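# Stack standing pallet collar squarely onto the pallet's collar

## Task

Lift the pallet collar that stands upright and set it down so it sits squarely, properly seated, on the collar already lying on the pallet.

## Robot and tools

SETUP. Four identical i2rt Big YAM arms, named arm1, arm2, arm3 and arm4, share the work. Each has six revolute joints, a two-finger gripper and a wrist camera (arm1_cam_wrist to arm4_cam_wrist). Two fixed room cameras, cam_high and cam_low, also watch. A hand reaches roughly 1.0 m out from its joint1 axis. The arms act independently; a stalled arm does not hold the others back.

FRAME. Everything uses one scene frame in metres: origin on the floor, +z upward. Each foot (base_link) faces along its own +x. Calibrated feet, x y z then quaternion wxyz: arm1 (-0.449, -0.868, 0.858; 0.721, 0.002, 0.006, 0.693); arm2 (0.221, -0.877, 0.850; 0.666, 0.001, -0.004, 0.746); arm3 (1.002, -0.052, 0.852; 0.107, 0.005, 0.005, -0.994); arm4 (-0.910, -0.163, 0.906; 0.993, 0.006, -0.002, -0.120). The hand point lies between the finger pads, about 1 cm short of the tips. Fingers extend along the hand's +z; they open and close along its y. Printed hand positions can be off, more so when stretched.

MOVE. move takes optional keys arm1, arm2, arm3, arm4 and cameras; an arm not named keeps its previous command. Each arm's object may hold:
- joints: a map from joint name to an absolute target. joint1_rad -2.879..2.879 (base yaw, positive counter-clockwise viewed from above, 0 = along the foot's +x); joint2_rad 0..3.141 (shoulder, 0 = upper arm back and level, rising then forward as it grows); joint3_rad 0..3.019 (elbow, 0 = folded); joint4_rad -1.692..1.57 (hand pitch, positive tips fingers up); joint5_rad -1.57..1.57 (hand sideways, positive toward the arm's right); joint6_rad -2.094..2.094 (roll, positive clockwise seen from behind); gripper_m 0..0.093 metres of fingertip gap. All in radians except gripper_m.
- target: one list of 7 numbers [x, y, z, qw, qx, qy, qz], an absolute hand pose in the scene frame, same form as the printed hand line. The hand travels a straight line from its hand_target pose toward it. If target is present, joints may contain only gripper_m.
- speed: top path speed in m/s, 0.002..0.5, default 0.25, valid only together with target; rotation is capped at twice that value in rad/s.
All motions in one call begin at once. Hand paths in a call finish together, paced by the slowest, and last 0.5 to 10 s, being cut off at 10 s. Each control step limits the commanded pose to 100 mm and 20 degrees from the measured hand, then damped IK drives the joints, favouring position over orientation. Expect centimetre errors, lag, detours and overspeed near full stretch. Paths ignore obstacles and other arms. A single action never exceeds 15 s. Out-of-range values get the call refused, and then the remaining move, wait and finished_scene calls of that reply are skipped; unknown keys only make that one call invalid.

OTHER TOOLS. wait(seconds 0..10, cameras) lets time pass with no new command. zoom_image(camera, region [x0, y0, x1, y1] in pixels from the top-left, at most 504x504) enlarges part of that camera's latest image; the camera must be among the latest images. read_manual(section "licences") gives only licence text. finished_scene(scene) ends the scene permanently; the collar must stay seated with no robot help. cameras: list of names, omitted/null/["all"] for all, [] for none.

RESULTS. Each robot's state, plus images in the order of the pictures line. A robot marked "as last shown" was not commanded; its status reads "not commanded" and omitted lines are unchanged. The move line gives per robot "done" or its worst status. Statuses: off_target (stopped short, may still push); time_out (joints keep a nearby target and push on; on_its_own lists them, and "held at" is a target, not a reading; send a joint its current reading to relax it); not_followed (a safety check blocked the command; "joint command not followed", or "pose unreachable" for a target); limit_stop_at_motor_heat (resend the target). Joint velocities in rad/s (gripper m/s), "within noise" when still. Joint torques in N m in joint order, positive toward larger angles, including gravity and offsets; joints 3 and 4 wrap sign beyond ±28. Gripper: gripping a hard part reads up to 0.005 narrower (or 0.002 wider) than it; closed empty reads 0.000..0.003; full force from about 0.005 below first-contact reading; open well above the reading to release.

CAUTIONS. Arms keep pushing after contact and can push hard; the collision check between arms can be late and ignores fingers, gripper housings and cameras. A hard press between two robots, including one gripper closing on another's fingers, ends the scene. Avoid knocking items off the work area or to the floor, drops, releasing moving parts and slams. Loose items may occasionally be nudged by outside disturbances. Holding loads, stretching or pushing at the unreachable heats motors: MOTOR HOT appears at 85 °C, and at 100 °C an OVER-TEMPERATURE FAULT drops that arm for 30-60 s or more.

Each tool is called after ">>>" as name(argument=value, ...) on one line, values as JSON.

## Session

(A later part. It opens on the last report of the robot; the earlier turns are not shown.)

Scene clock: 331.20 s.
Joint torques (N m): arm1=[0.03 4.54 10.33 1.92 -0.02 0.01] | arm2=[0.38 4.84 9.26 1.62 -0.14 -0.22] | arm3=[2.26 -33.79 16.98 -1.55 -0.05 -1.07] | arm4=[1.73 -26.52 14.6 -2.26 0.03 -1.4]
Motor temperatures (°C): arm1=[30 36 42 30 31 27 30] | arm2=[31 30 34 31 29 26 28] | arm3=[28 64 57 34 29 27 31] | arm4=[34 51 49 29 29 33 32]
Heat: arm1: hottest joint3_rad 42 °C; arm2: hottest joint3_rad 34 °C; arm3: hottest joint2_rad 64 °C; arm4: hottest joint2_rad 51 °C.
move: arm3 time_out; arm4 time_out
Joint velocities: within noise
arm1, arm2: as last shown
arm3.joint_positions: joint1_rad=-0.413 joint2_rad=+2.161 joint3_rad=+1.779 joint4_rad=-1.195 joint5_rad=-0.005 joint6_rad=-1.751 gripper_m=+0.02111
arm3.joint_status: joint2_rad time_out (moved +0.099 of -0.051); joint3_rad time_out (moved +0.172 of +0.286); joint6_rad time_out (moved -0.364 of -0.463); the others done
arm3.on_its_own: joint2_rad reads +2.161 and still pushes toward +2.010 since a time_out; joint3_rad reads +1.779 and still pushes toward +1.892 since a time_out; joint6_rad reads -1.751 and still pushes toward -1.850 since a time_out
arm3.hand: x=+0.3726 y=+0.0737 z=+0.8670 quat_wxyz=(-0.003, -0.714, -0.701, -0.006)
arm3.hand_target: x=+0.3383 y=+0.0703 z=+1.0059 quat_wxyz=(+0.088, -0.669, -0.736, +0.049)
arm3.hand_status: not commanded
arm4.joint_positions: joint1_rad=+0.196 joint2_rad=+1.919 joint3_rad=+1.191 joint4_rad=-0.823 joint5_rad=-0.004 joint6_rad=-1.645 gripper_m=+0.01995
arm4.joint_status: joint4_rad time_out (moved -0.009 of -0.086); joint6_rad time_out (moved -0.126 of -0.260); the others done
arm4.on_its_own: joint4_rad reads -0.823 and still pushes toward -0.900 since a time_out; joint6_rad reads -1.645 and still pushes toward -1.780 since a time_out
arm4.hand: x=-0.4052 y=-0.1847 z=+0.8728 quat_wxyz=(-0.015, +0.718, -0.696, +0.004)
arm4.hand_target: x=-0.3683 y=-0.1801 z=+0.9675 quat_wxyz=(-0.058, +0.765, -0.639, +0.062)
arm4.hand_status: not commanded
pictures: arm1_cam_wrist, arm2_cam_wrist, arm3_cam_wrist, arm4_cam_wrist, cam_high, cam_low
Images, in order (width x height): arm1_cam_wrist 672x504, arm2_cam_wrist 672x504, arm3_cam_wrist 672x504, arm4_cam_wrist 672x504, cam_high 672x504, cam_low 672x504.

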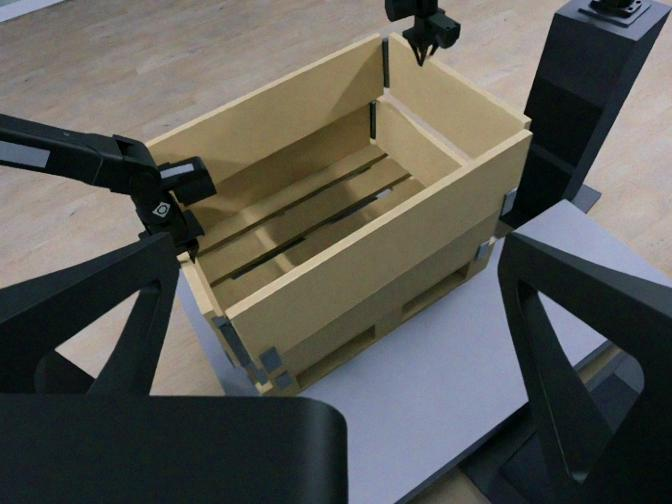

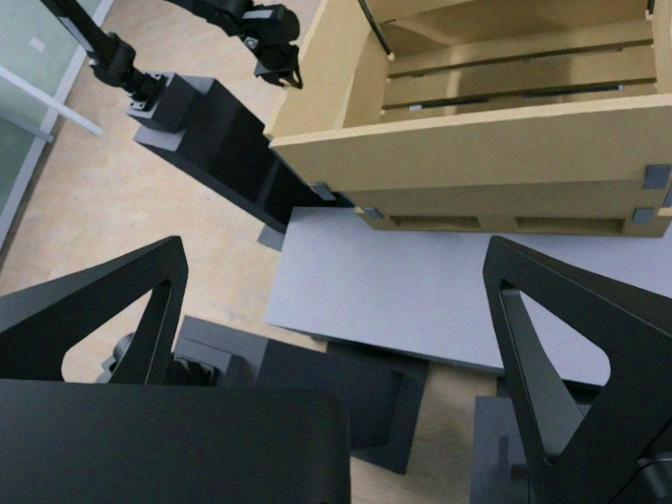

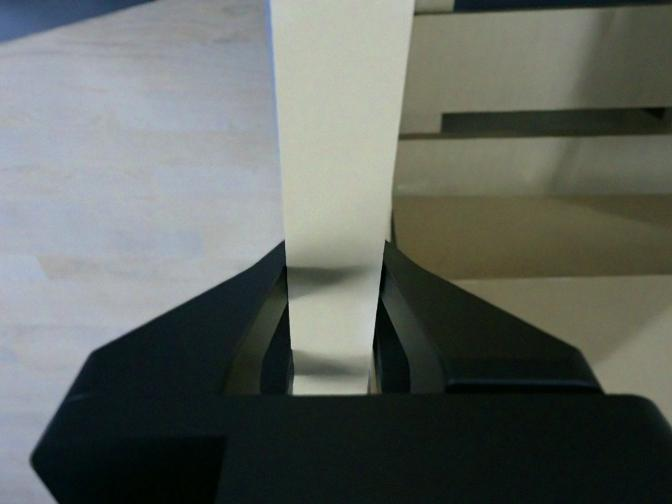

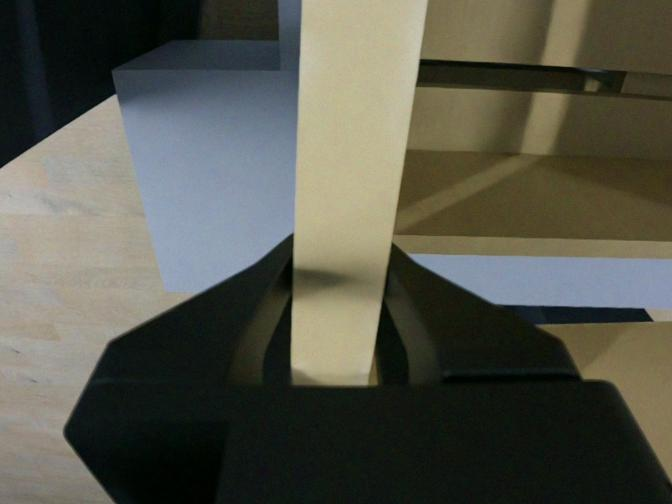

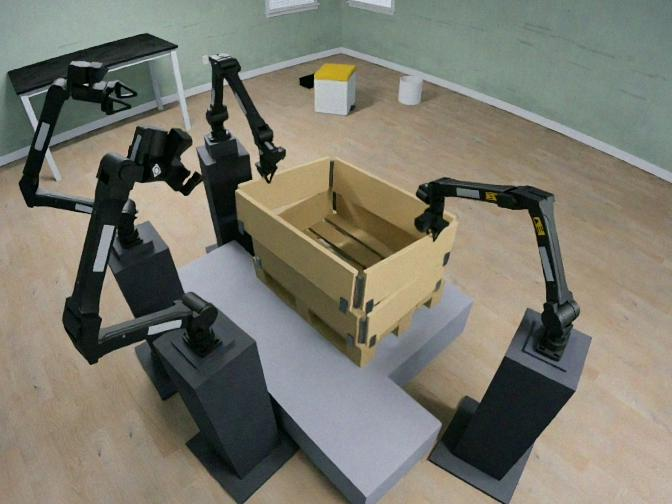

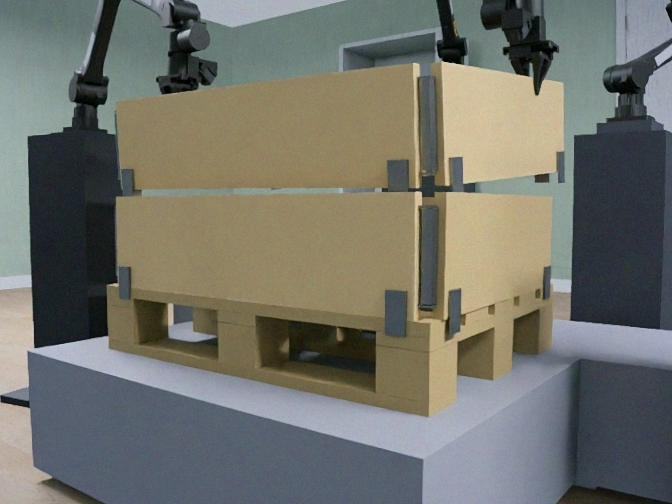

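>>> move(arm3={"joints":{"joint6_rad":-1.97}}, arm4={"joints":{"joint6_rad":-1.96}})

>>> zoom_image(camera="cam_low", region=[100, 50, 600, 430])

Scene clock: 348.77 s.
Joint torques (N m): arm1=[0.03 4.42 10.33 1.92 -0.01 0.01] | arm2=[0.38 4.84 9.26 1.63 -0.14 -0.22] | arm3=[2.32 -33.73 16.99 -1.55 0.02 -1.76] | arm4=[1.67 -26.75 13.89 -2.25 -0.1 -2.48]
Motor temperatures (°C): arm1=[30 36 42 30 31 27 30] | arm2=[31 30 34 31 29 26 28] | arm3=[28 59 65 34 29 28 31] | arm4=[34 48 50 29 29 35 32]
Heat: arm1: hottest joint3_rad 42 °C; arm2: hottest joint3_rad 34 °C; arm3: hottest joint3_rad 65 °C; arm4: hottest joint3_rad 50 °C.
move: arm3 time_out; arm4 time_out
Joint velocities: within noise
arm1, arm2: as last shown
arm3.joint_positions: joint1_rad=-0.413 joint2_rad=+2.161 joint3_rad=+1.779 joint4_rad=-1.195 joint5_rad=-0.007 joint6_rad=-1.800 gripper_m=+0.02111
arm3.joint_status: joint6_rad time_out (moved -0.049 of -0.219)
arm3.on_its_own: joint2_rad reads +2.161 and still pushes toward +2.010 since a time_out; joint3_rad reads +1.779 and still pushes toward +1.892 since a time_out; joint6_rad reads -1.800 and still pushes toward -1.970 since a time_out
arm3.hand: x=+0.3726 y=+0.0734 z=+0.8670 quat_wxyz=(-0.003, -0.696, -0.718, -0.006)
arm3.hand_target: x=+0.3383 y=+0.0704 z=+1.0059 quat_wxyz=(+0.090, -0.624, -0.775, +0.044)
arm3.hand_status: not commanded
arm4.joint_positions: joint1_rad=+0.196 joint2_rad=+1.919 joint3_rad=+1.200 joint4_rad=-0.823 joint5_rad=+0.002 joint6_rad=-1.711 gripper_m=+0.02054
arm4.joint_status: joint6_rad time_out (moved -0.066 of -0.315)
arm4.on_its_own: joint4_rad reads -0.823 and still pushes toward -0.900 since a time_out; joint6_rad reads -1.711 and still pushes toward -1.960 since a time_out
arm4.hand: x=-0.4008 y=-0.1860 z=+0.8754 quat_wxyz=(-0.015, +0.740, -0.672, +0.010)
arm4.hand_target: x=-0.3684 y=-0.1805 z=+0.9675 quat_wxyz=(-0.051, +0.819, -0.568, +0.068)
arm4.hand_status: not commanded
pictures: arm1_cam_wrist, arm2_cam_wrist, arm3_cam_wrist, arm4_cam_wrist, cam_high, cam_low
Images, in order (width x height): arm1_cam_wrist 672x504, arm2_cam_wrist 672x504, arm3_cam_wrist 672x504, arm4_cam_wrist 672x504, cam_high 672x504, cam_low 672x504.

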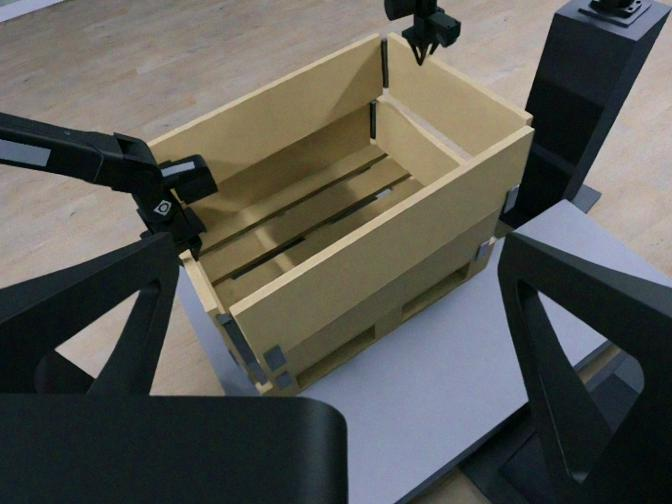

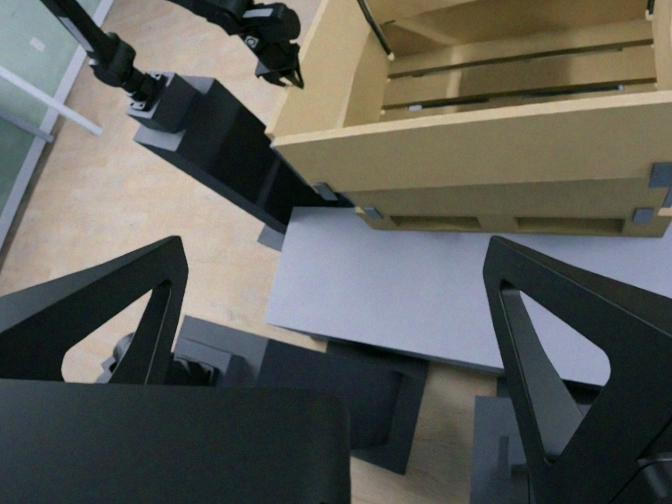

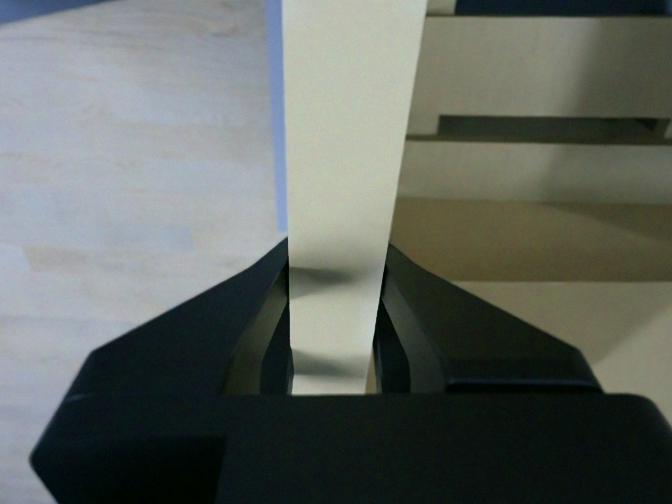

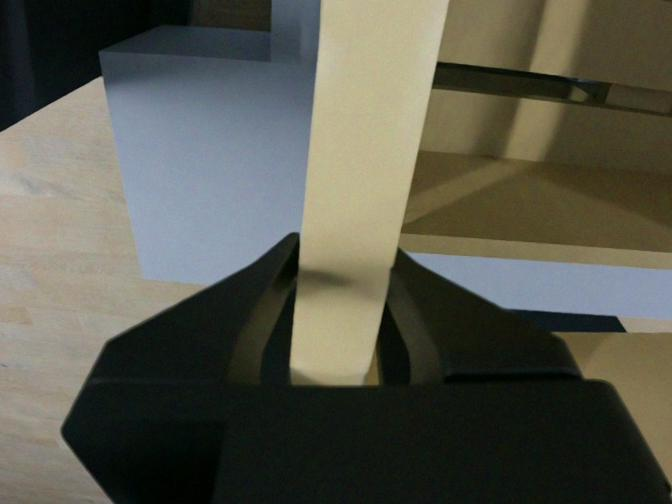

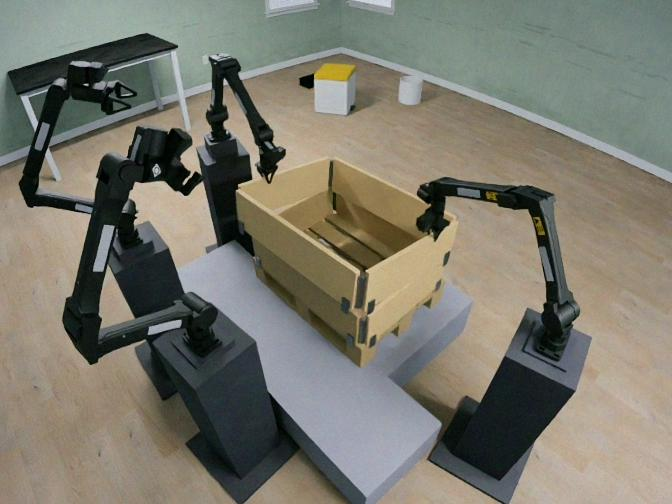

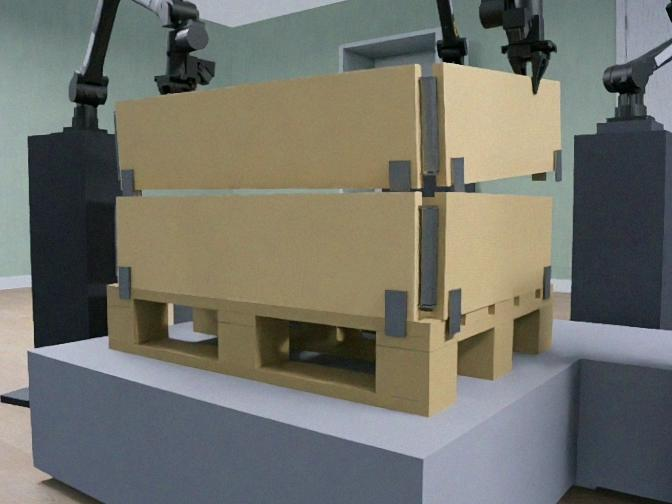

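Scaled by 1.008 (camera's finer frame: 960x720).

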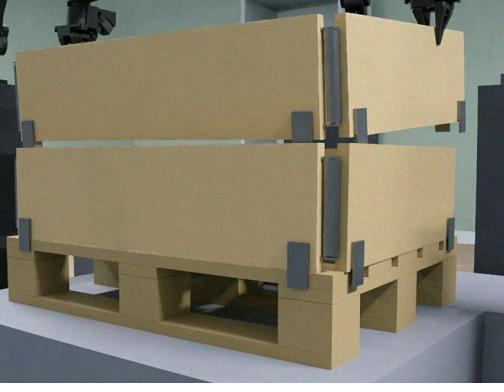

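>>> move(arm1={"target":[-0.2,-0.36,1.0,0,0,1,0],"speed":0.35,"joints":{"gripper_m":0.08}}, cameras=["arm1_cam_wrist","cam_high"])

Scene clock: 372.13 s.
Joint torques (N m): arm1=[-1.03 -16.5 15.45 -0.42 -0.07 0.14] | arm2=[0.38 4.84 9.26 1.62 -0.14 -0.22] | arm3=[2.2 -33.67 17.01 -1.57 0.02 -1.77] | arm4=[1.61 -26.81 13.89 -2.24 -0.1 -2.48]
Motor temperatures (°C): arm1=[30 36 42 30 31 27 30] | arm2=[31 30 34 31 29 26 28] | arm3=[28 56 71 34 29 31 31] | arm4=[34 47 54 29 29 42 33]
Heat: arm1: hottest joint3_rad 42 °C; arm2: hottest joint3_rad 34 °C; arm3: hottest joint3_rad 71 °C; arm4: hottest joint3_rad 54 °C.
move: arm1 off_target
Joint velocities: within noise
arm1.joint_positions: joint1_rad=-0.399 joint2_rad=+1.835 joint3_rad=+1.560 joint4_rad=-1.330 joint5_rad=+0.011 joint6_rad=+1.106 gripper_m=+0.08011
arm1.joint_status: all done
arm1.hand: x=-0.2151 y=-0.3744 z=+0.9816 quat_wxyz=(+0.008, +0.014, -1.000, +0.020)
arm1.hand_target: x=-0.2009 y=-0.3618 z=+1.0019 quat_wxyz=(-0.001, +0.001, -1.000, -0.001)
arm1.hand_status: off_target (0.028 m and 3.0 deg from the pose sent, 0.586 m and 87.4 deg at the start)
arm2.joint_positions: joint1_rad=+0.088 joint2_rad=+0.484 joint3_rad=+1.404 joint4_rad=-1.425 joint5_rad=-0.290 joint6_rad=+0.382 gripper_m=+0.09396
arm2.joint_status: not commanded
arm2.hand: x=+0.1399 y=-0.7350 z=+1.4055 quat_wxyz=(-0.132, +0.603, -0.605, -0.503)
arm2.hand_target: x=+0.1405 y=-0.7382 z=+1.4154 quat_wxyz=(-0.138, +0.600, -0.600, -0.511)
arm2.hand_status: not commanded
arm3, arm4: as last shown
arm3.on_its_own: joint2_rad reads +2.161 and still pushes toward +2.010 since a time_out; joint3_rad reads +1.779 and still pushes toward +1.892 since a time_out; joint6_rad reads -1.800 and still pushes toward -1.970 since a time_out
arm4.on_its_own: joint4_rad reads -0.823 and still pushes toward -0.900 since a time_out; joint6_rad reads -1.711 and still pushes toward -1.960 since a time_out
Images, in order (width x height): arm1_cam_wrist 672x504, cam_high 672x504.

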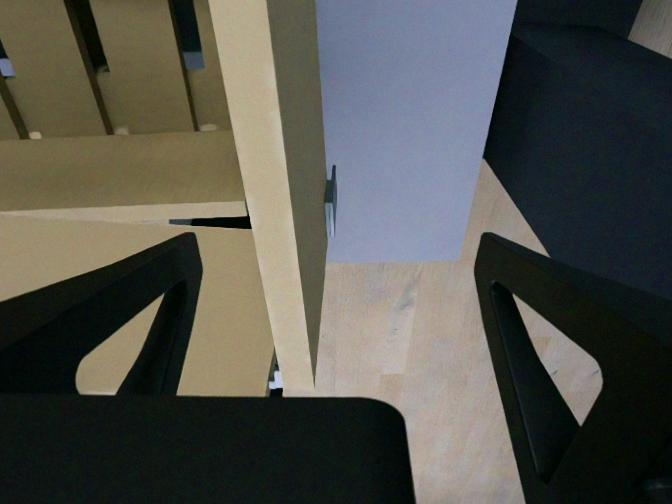

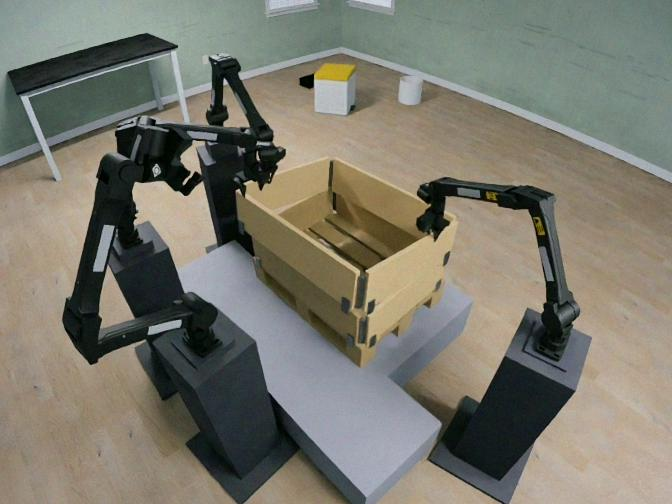

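>>> move(arm1={"target":[-0.19,-0.333,0.95,0,0,1,0],"speed":0.2}, cameras=["arm1_cam_wrist"])

Scene clock: 384.70 s.
Joint torques (N m): arm1=[-0.67 -17.85 15.05 0.49 -0.06 0.14] | arm2=[0.38 4.84 9.26 1.63 -0.14 -0.22] | arm3=[2.14 -33.79 16.99 -1.58 0.02 -1.77] | arm4=[1.61 -26.75 13.9 -2.22 -0.1 -2.48]
Motor temperatures (°C): arm1=[30 37 46 30 31 27 30] | arm2=[31 30 34 31 29 26 28] | arm3=[28 55 73 34 29 31 31] | arm4=[34 46 55 29 29 44 33]
Heat: arm1: hottest joint3_rad 46 °C; arm2: hottest joint3_rad 34 °C; arm3: hottest joint3_rad 73 °C; arm4: hottest joint3_rad 55 °C.
move: arm1 off_target
Joint velocities: within noise
arm1.joint_positions: joint1_rad=-0.399 joint2_rad=+1.947 joint3_rad=+1.591 joint4_rad=-1.274 joint5_rad=+0.011 joint6_rad=+1.110 gripper_m=+0.08011
arm1.joint_status: not commanded
arm1.hand: x=-0.2062 y=-0.3544 z=+0.9313 quat_wxyz=(+0.013, +0.012, -0.999, +0.031)
arm1.hand_target: x=-0.1906 y=-0.3348 z=+0.9506 quat_wxyz=(+0.000, +0.000, -1.000, +0.000)
arm1.hand_status: off_target (0.033 m and 4.1 deg from the pose sent, 0.058 m and 3.0 deg at the start)
arm2, arm3, arm4: as last shown
arm3.on_its_own: joint2_rad reads +2.161 and still pushes toward +2.010 since a time_out; joint3_rad reads +1.779 and still pushes toward +1.892 since a time_out; joint6_rad reads -1.800 and still pushes toward -1.970 since a time_out
arm4.on_its_own: joint4_rad reads -0.823 and still pushes toward -0.900 since a time_out; joint6_rad reads -1.711 and still pushes toward -1.960 since a time_out
Images, in order (width x height): arm1_cam_wrist 672x504.

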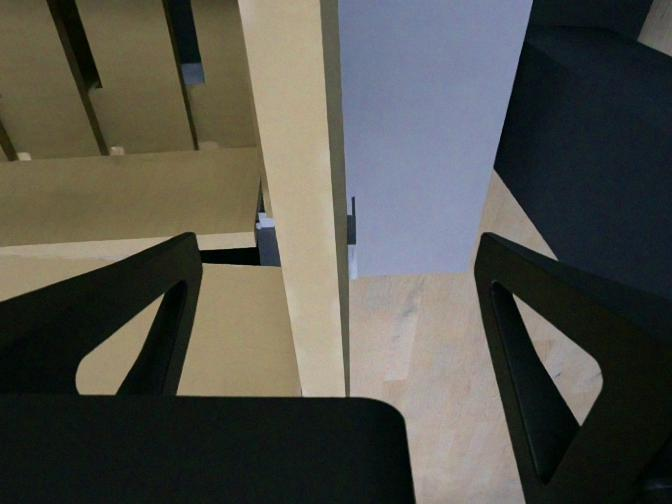

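>>> move(arm1={"target":[-0.185,-0.318,0.897,0,0,1,0],"speed":0.15}, cameras=["arm1_cam_wrist"])

Scene clock: 388.83 s.
Joint torques (N m): arm1=[-0.38 -18.61 14.34 0.5 -0.06 0.14] | arm2=[0.38 4.84 9.26 1.62 -0.13 -0.22] | arm3=[2.2 -33.85 16.96 -1.55 0.02 -1.77] | arm4=[1.67 -26.81 13.9 -2.24 -0.1 -2.48]
Motor temperatures (°C): arm1=[30 37 46 30 31 27 30] | arm2=[31 30 34 31 29 26 28] | arm3=[28 55 74 34 29 32 31] | arm4=[34 46 55 29 29 45 33]
Heat: arm1: hottest joint3_rad 46 °C; arm2: hottest joint3_rad 34 °C; arm3: hottest joint3_rad 74 °C; arm4: hottest joint3_rad 55 °C.
move: arm1 off_target
Joint velocities: within noise
arm1.joint_positions: joint1_rad=-0.399 joint2_rad=+2.037 joint3_rad=+1.592 joint4_rad=-1.180 joint5_rad=+0.009 joint6_rad=+1.114 gripper_m=+0.08011
arm1.joint_status: not commanded
arm1.hand: x=-0.2000 y=-0.3397 z=+0.8806 quat_wxyz=(+0.013, +0.010, -0.999, +0.029)
arm1.hand_target: x=-0.1857 y=-0.3192 z=+0.8977 quat_wxyz=(+0.000, +0.000, -1.000, -0.001)
arm1.hand_status: off_target (0.031 m and 3.8 deg from the pose sent, 0.054 m and 4.1 deg at the start)
arm2, arm3, arm4: as last shown
arm3.on_its_own: joint2_rad reads +2.161 and still pushes toward +2.010 since a time_out; joint3_rad reads +1.779 and still pushes toward +1.892 since a time_out; joint6_rad reads -1.800 and still pushes toward -1.970 since a time_out
arm4.on_its_own: joint4_rad reads -0.823 and still pushes toward -0.900 since a time_out; joint6_rad reads -1.711 and still pushes toward -1.960 since a time_out
Images, in order (width x height): arm1_cam_wrist 672x504.

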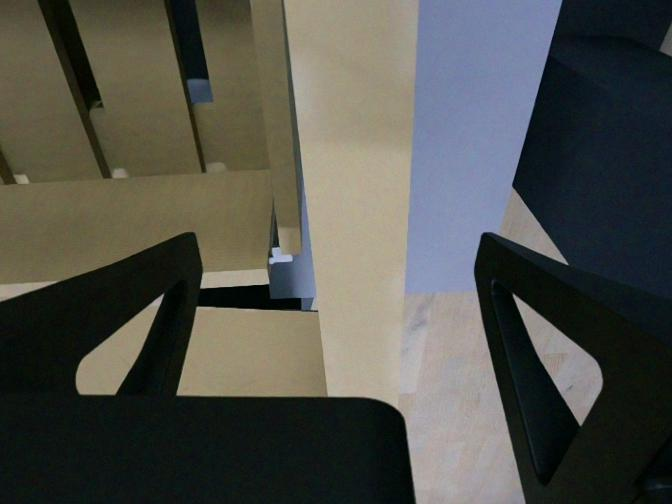

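>>> move(arm1={"joints":{"gripper_m":0.01}}, cameras=["cam_high"])

>>> zoom_image(camera="cam_high", region=[210, 130, 490, 390])

Scene clock: 432.03 s.
Joint torques (N m): arm1=[-0.26 -18.49 14.32 0.87 -0.13 0.33] | arm2=[0.38 4.84 9.26 1.62 -0.14 -0.22] | arm3=[2.08 -33.49 17.02 -1.57 0.02 -1.74] | arm4=[1.55 -26.87 13.74 -2.24 -0.07 -2.47]
Motor temperatures (°C): arm1=[30 42 47 30 30 27 29] | arm2=[31 29 35 31 29 26 27] | arm3=[28 55 78 34 28 33 31] | arm4=[34 46 57 29 28 49 33]
Heat: arm1: hottest joint3_rad 47 °C; arm2: hottest joint3_rad 35 °C; arm3: hottest joint3_rad 78 °C; arm4: hottest joint3_rad 57 °C.
move: arm1 off_target
Joint velocities: within noise
arm1.joint_positions: joint1_rad=-0.401 joint2_rad=+2.037 joint3_rad=+1.592 joint4_rad=-1.189 joint5_rad=+0.021 joint6_rad=+1.095 gripper_m=+0.01867
arm1.joint_status: gripper_m off_target (ended at +0.01870, target +0.01000)
arm1.hand: x=-0.1981 y=-0.3431 z=+0.8808 quat_wxyz=(+0.010, +0.019, -0.999, +0.035)
arm1.hand_target: x=-0.1841 y=-0.3200 z=+0.8977 quat_wxyz=(-0.004, +0.000, -1.000, +0.002)
arm1.hand_status: not commanded
arm2: as last shown
arm3.joint_positions: joint1_rad=-0.413 joint2_rad=+2.161 joint3_rad=+1.779 joint4_rad=-1.196 joint5_rad=-0.007 joint6_rad=-1.803 gripper_m=+0.02111
arm3.joint_status: not commanded
arm3.on_its_own: joint2_rad reads +2.161 and still pushes toward +2.010 since a time_out; joint3_rad reads +1.779 and still pushes toward +1.892 since a time_out; joint6_rad reads -1.803 and still pushes toward -1.970 since a time_out
arm3.hand: x=+0.3729 y=+0.0734 z=+0.8670 quat_wxyz=(-0.004, -0.695, -0.719, -0.006)
arm3.hand_target: x=+0.3387 y=+0.0703 z=+1.0058 quat_wxyz=(+0.090, -0.624, -0.775, +0.043)
arm3.hand_status: not commanded
arm4.joint_positions: joint1_rad=+0.197 joint2_rad=+1.920 joint3_rad=+1.202 joint4_rad=-0.823 joint5_rad=-0.001 joint6_rad=-1.713 gripper_m=+0.02055
arm4.joint_status: not commanded
arm4.on_its_own: joint4_rad reads -0.823 and still pushes toward -0.900 since a time_out; joint6_rad reads -1.713 and still pushes toward -1.960 since a time_out
arm4.hand: x=-0.4001 y=-0.1847 z=+0.8752 quat_wxyz=(-0.017, +0.741, -0.671, +0.009)
arm4.hand_target: x=-0.3683 y=-0.1802 z=+0.9676 quat_wxyz=(-0.052, +0.819, -0.568, +0.067)
arm4.hand_status: not commanded
Images, in order (width x height): cam_high 672x504.

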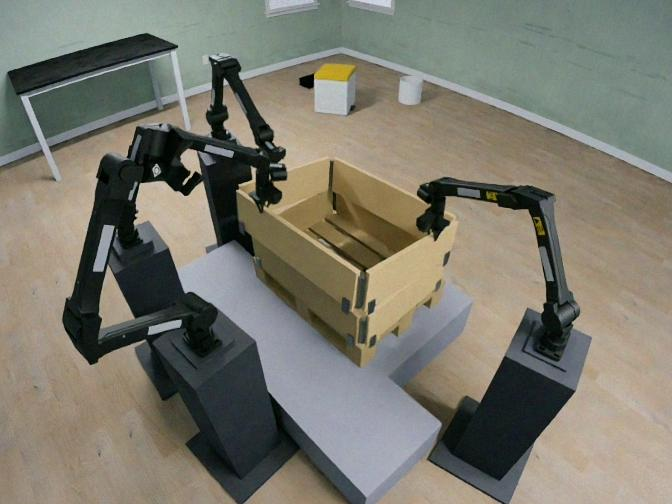

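Scaled by 1.800 (camera's finer frame: 960x720).

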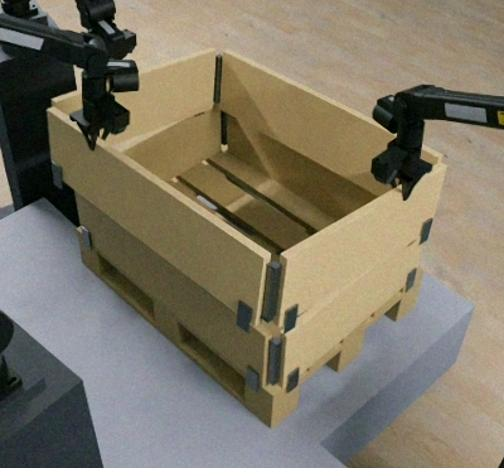

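>>> move(arm1={"target":[-0.175,-0.275,0.93,0,0,1,0],"speed":0.15}, arm3={"joints":{"joint1_rad":-0.46,"joint3_rad":1.85}}, arm4={"joints":{"joint1_rad":0.29,"joint2_rad":1.76,"joint3_rad":1.23,"joint4_rad":-0.89}})

>>> zoom_image(camera="cam_high", region=[210, 130, 490, 390])

>>> zoom_image(camera="cam_low", region=[100, 50, 600, 430])

Scene clock: 440.40 s.
Joint torques (N m): arm1=[0.91 -20.31 19.03 0.1 -0.42 0.31] | arm2=[0.38 4.84 9.26 1.62 -0.13 -0.22] | arm3=[0.03 -33.85 13.65 -1.66 0.3 -1.38] | arm4=[2.73 -28.4 9.73 -1.95 -0.42 -2.47]
Motor temperatures (°C): arm1=[30 42 47 29 30 27 30] | arm2=[31 29 35 31 29 26 27] | arm3=[28 55 78 34 28 33 31] | arm4=[34 48 56 29 28 50 33]
Heat: arm1: hottest joint3_rad 47 °C; arm2: hottest joint3_rad 35 °C; arm3: hottest joint3_rad 78 °C; arm4: hottest joint3_rad 56 °C.
move: arm1 off_target; arm3 done; arm4 time_out
Joint velocities: within noise
arm1.joint_positions: joint1_rad=-0.401 joint2_rad=+2.116 joint3_rad=+1.760 joint4_rad=-1.317 joint5_rad=+0.020 joint6_rad=+1.114 gripper_m=+0.01867
arm1.joint_status: not commanded
arm1.hand: x=-0.1866 y=-0.3182 z=+0.8934 quat_wxyz=(+0.018, +0.010, -0.998, +0.053)
arm1.hand_target: x=-0.1770 y=-0.2796 z=+0.9321 quat_wxyz=(+0.000, +0.000, -1.000, -0.001)
arm1.hand_status: off_target (0.058 m and 6.5 deg from the pose sent, 0.087 m and 4.7 deg at the start)
arm2: as last shown
arm3.joint_positions: joint1_rad=-0.447 joint2_rad=+2.161 joint3_rad=+1.779 joint4_rad=-1.192 joint5_rad=-0.014 joint6_rad=-1.838 gripper_m=+0.02111
arm3.joint_status: all done
arm3.on_its_own: joint2_rad reads +2.161 and still pushes toward +2.010 since a time_out; joint6_rad reads -1.838 and still pushes toward -1.970 since a time_out; joint6_rad moved -0.035 toward your old target -1.970
arm3.hand: x=+0.3762 y=+0.0939 z=+0.8673 quat_wxyz=(-0.004, -0.695, -0.719, -0.001)
arm3.hand_target: x=+0.3591 y=+0.1071 z=+0.9888 quat_wxyz=(+0.073, -0.648, -0.757, +0.032)
arm3.hand_status: not commanded
arm4.joint_positions: joint1_rad=+0.264 joint2_rad=+1.916 joint3_rad=+1.202 joint4_rad=-0.820 joint5_rad=+0.011 joint6_rad=-1.711 gripper_m=+0.02165
arm4.joint_status: joint2_rad time_out (moved -0.004 of -0.160); joint4_rad time_out (moved +0.003 of -0.067); the others done
arm4.on_its_own: joint2_rad reads +1.916 and still pushes toward +1.760 since a time_out; joint4_rad reads -0.820 and still pushes toward -0.890 since a time_out; joint6_rad reads -1.711 and still pushes toward -1.960 since a time_out
arm4.hand: x=-0.3983 y=-0.1527 z=+0.8777 quat_wxyz=(-0.015, +0.763, -0.647, +0.016)
arm4.hand_target: x=-0.3845 y=-0.1380 z=+0.9634 quat_wxyz=(-0.050, +0.841, -0.535, +0.062)
arm4.hand_status: not commanded
pictures: arm1_cam_wrist, arm2_cam_wrist, arm3_cam_wrist, arm4_cam_wrist, cam_high, cam_low
Images, in order (width x height): arm1_cam_wrist 672x504, arm2_cam_wrist 672x504, arm3_cam_wrist 672x504, arm4_cam_wrist 672x504, cam_high 672x504, cam_low 672x504.

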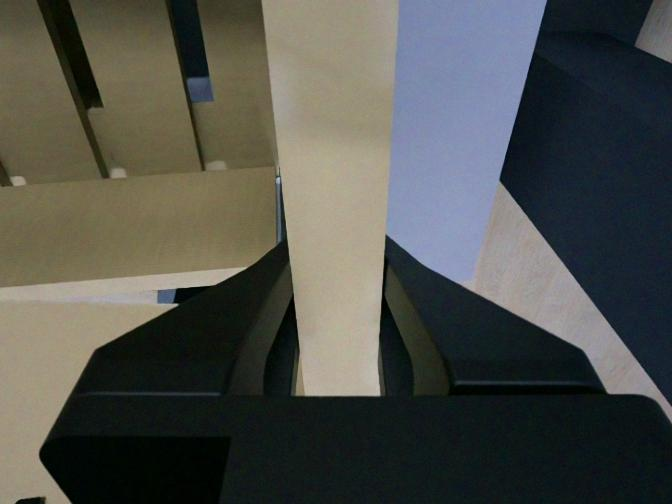

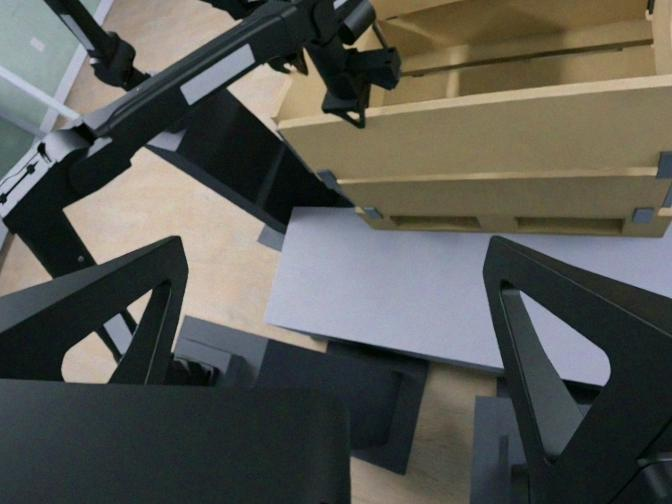

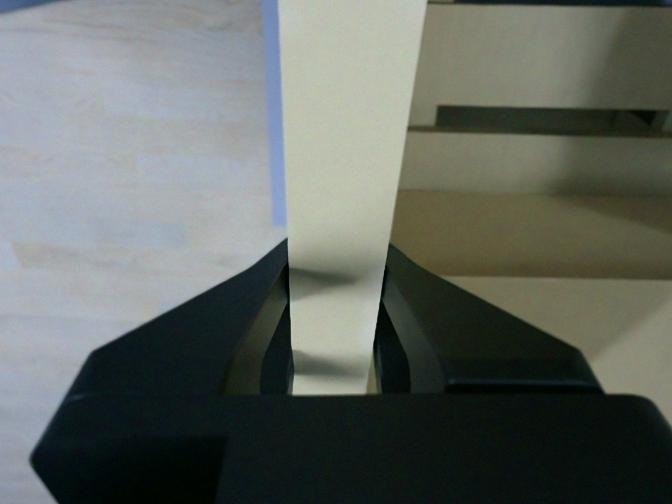

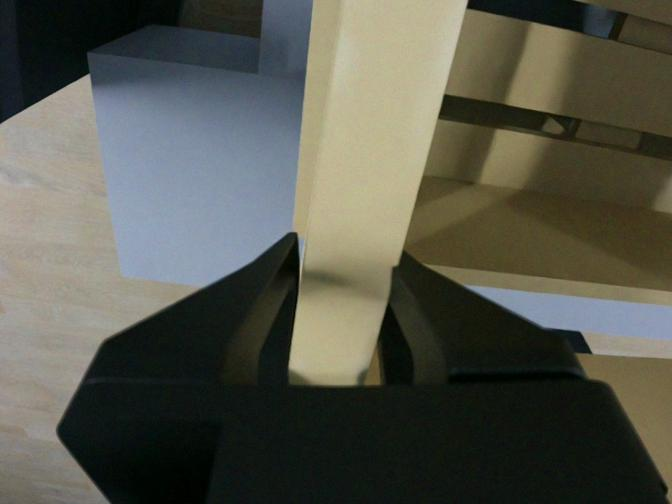

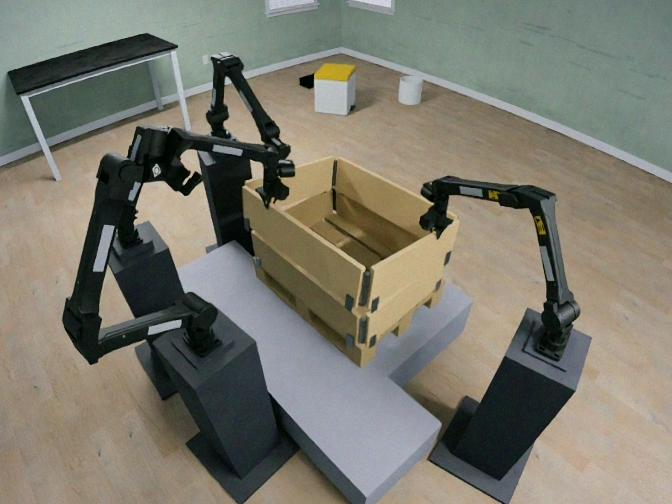

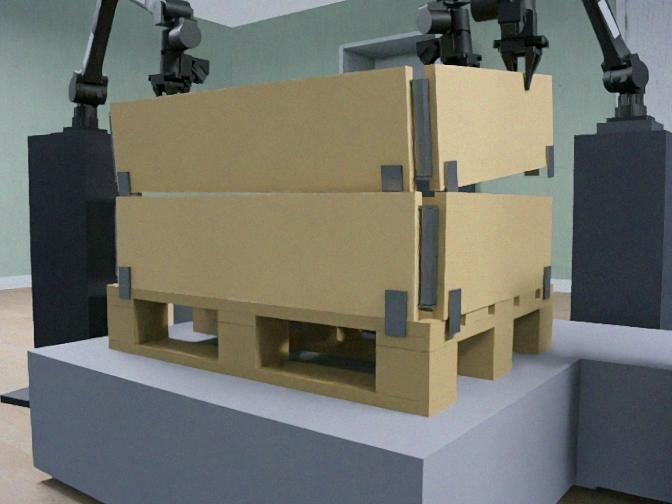

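Scaled by 1.800 (camera's finer frame: 960x720).

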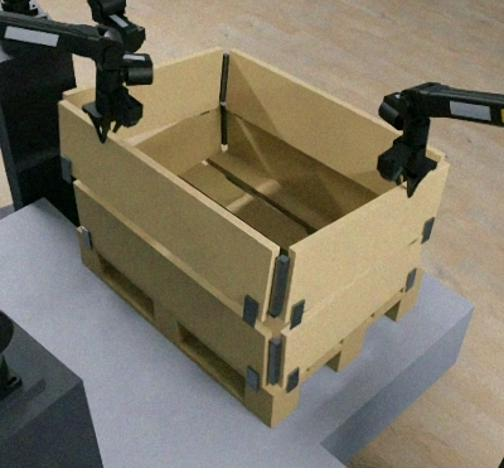

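Scaled by 1.008 (camera's finer frame: 960x720).

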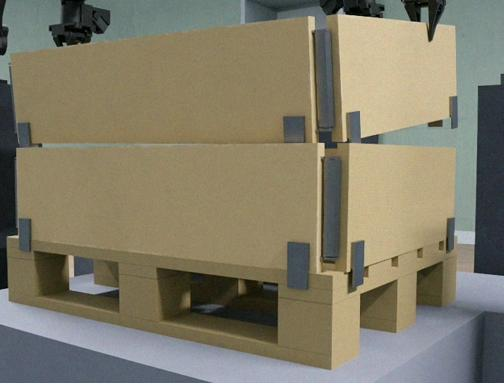

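>>> move(arm1={"target":[-0.21,-0.26,0.935,0,0,1,0],"speed":0.15}, arm3={"joints":{"joint1_rad":-0.48,"joint3_rad":1.88,"joint6_rad":-1.95}}, arm4={"joints":{"joint1_rad":0.32,"joint2_rad":1.72,"joint3_rad":1.17,"joint4_rad":-0.85,"joint6_rad":-1.90}})

>>> zoom_image(camera="cam_high", region=[210, 130, 490, 390])

>>> zoom_image(camera="cam_low", region=[100, 50, 600, 430])

Scene clock: 456.40 s.
Joint torques (N m): arm1=[2.9 -20.66 18.55 0.12 -0.43 0.51] | arm2=[0.38 4.84 9.26 1.62 -0.13 -0.22] | arm3=[-0.85 -33.85 15.82 -1.77 0.44 -1.18] | arm4=[3.19 -28.86 7.61 -1.47 -0.52 -2.12]
Motor temperatures (°C): arm1=[30 42 50 29 31 27 31] | arm2=[31 29 35 31 29 26 27] | arm3=[28 56 73 34 28 33 32] | arm4=[34 50 53 29 29 51 33]
Heat: arm1: hottest joint3_rad 50 °C; arm2: hottest joint3_rad 35 °C; arm3: hottest joint3_rad 73 °C; arm4: hottest joint3_rad 53 °C.
move: arm1 off_target; arm3 time_out; arm4 time_out
Joint velocities: within noise
arm1.joint_positions: joint1_rad=-0.367 joint2_rad=+2.116 joint3_rad=+1.772 joint4_rad=-1.324 joint5_rad=+0.018 joint6_rad=+1.152 gripper_m=+0.01867
arm1.joint_status: not commanded
arm1.hand: x=-0.2046 y=-0.3071 z=+0.8977 quat_wxyz=(+0.016, +0.008, -0.999, +0.051)
arm1.hand_target: x=-0.2119 y=-0.2645 z=+0.9366 quat_wxyz=(+0.001, +0.000, -1.000, -0.002)
arm1.hand_status: off_target (0.060 m and 6.2 deg from the pose sent, 0.075 m and 6.5 deg at the start)
arm2: as last shown
arm3.joint_positions: joint1_rad=-0.454 joint2_rad=+2.161 joint3_rad=+1.783 joint4_rad=-1.187 joint5_rad=-0.019 joint6_rad=-1.837 gripper_m=+0.02111
arm3.joint_status: joint3_rad time_out (moved +0.003 of +0.101); joint6_rad time_out (moved +0.002 of -0.112); the others done
arm3.on_its_own: joint2_rad reads +2.161 and still pushes toward +2.010 since a time_out; joint3_rad reads +1.783 and still pushes toward +1.880 since a time_out; joint4_rad reads -1.187 and still pushes toward -1.246 since a time_out; joint6_rad reads -1.837 and still pushes toward -1.950 since a time_out
arm3.hand: x=+0.3747 y=+0.0982 z=+0.8685 quat_wxyz=(-0.002, -0.698, -0.716, +0.003)
arm3.hand_target: x=+0.3534 y=+0.1218 z=+1.0016 quat_wxyz=(+0.087, -0.663, -0.743, +0.039)
arm3.hand_status: not commanded
arm4.joint_positions: joint1_rad=+0.288 joint2_rad=+1.887 joint3_rad=+1.166 joint4_rad=-0.794 joint5_rad=+0.013 joint6_rad=-1.690 gripper_m=+0.02219
arm4.joint_status: joint2_rad time_out (moved -0.028 of -0.196); joint4_rad time_out (moved +0.026 of -0.030); joint6_rad time_out (moved +0.021 of -0.189); the others done
arm4.on_its_own: joint2_rad reads +1.887 and still pushes toward +1.720 since a time_out; joint4_rad reads -0.794 and still pushes toward -0.850 since a time_out; joint6_rad reads -1.690 and still pushes toward -1.900 since a time_out
arm4.hand: x=-0.4057 y=-0.1413 z=+0.8812 quat_wxyz=(-0.021, +0.763, -0.646, +0.023)
arm4.hand_target: x=-0.3996 y=-0.1233 z=+0.9629 quat_wxyz=(-0.059, +0.833, -0.547, +0.066)
arm4.hand_status: not commanded
pictures: arm1_cam_wrist, arm2_cam_wrist, arm3_cam_wrist, arm4_cam_wrist, cam_high, cam_low
Images, in order (width x height): arm1_cam_wrist 672x504, arm2_cam_wrist 672x504, arm3_cam_wrist 672x504, arm4_cam_wrist 672x504, cam_high 672x504, cam_low 672x504.

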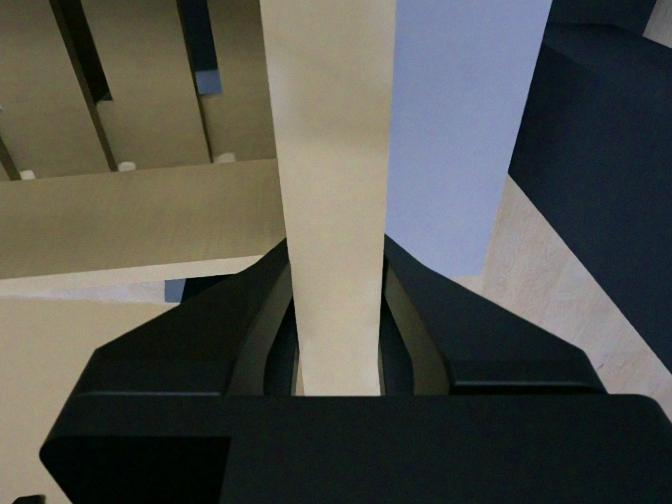

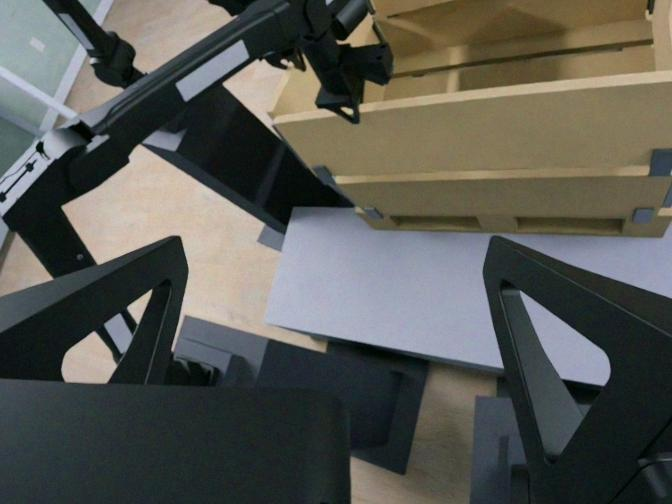

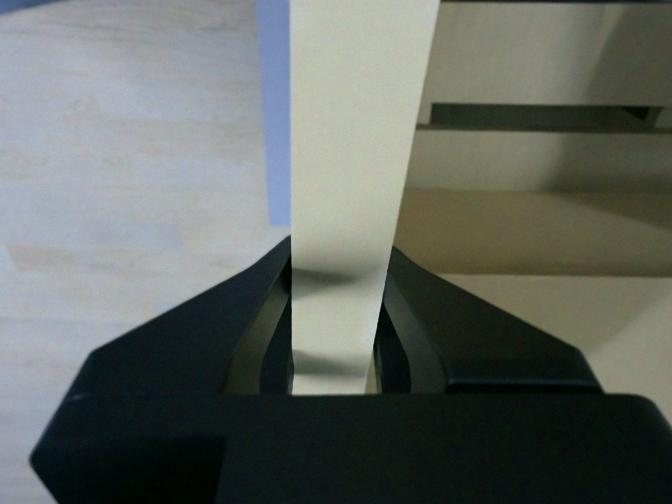

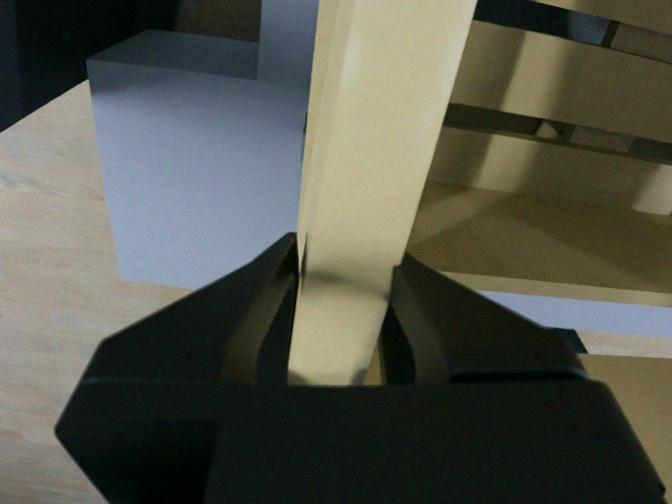

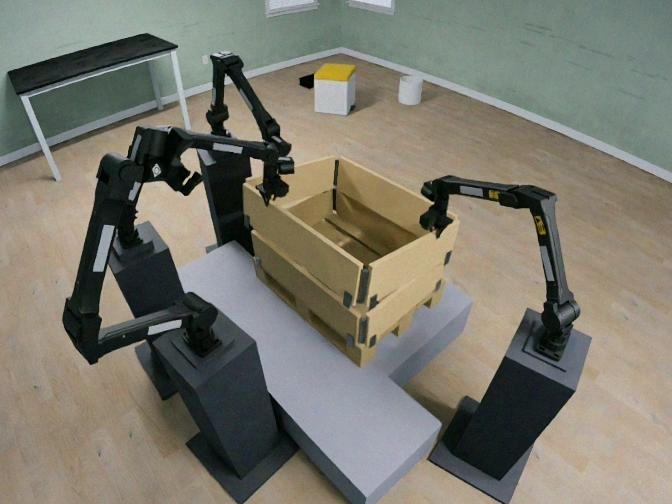

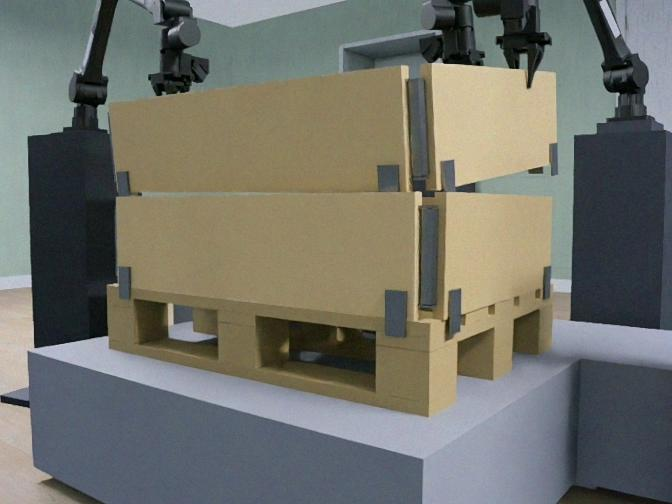

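Scaled by 1.800 (camera's finer frame: 960x720).

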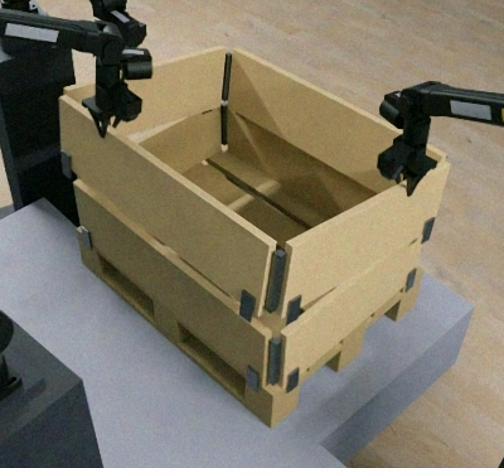

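Scaled by 1.008 (camera's finer frame: 960x720).

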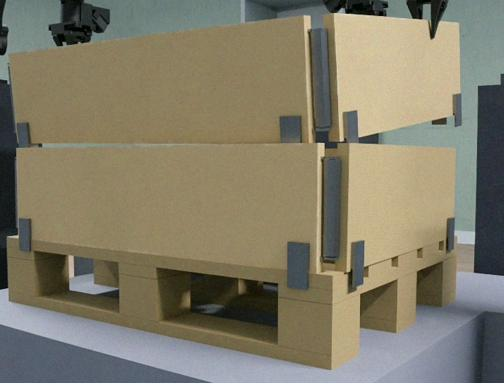

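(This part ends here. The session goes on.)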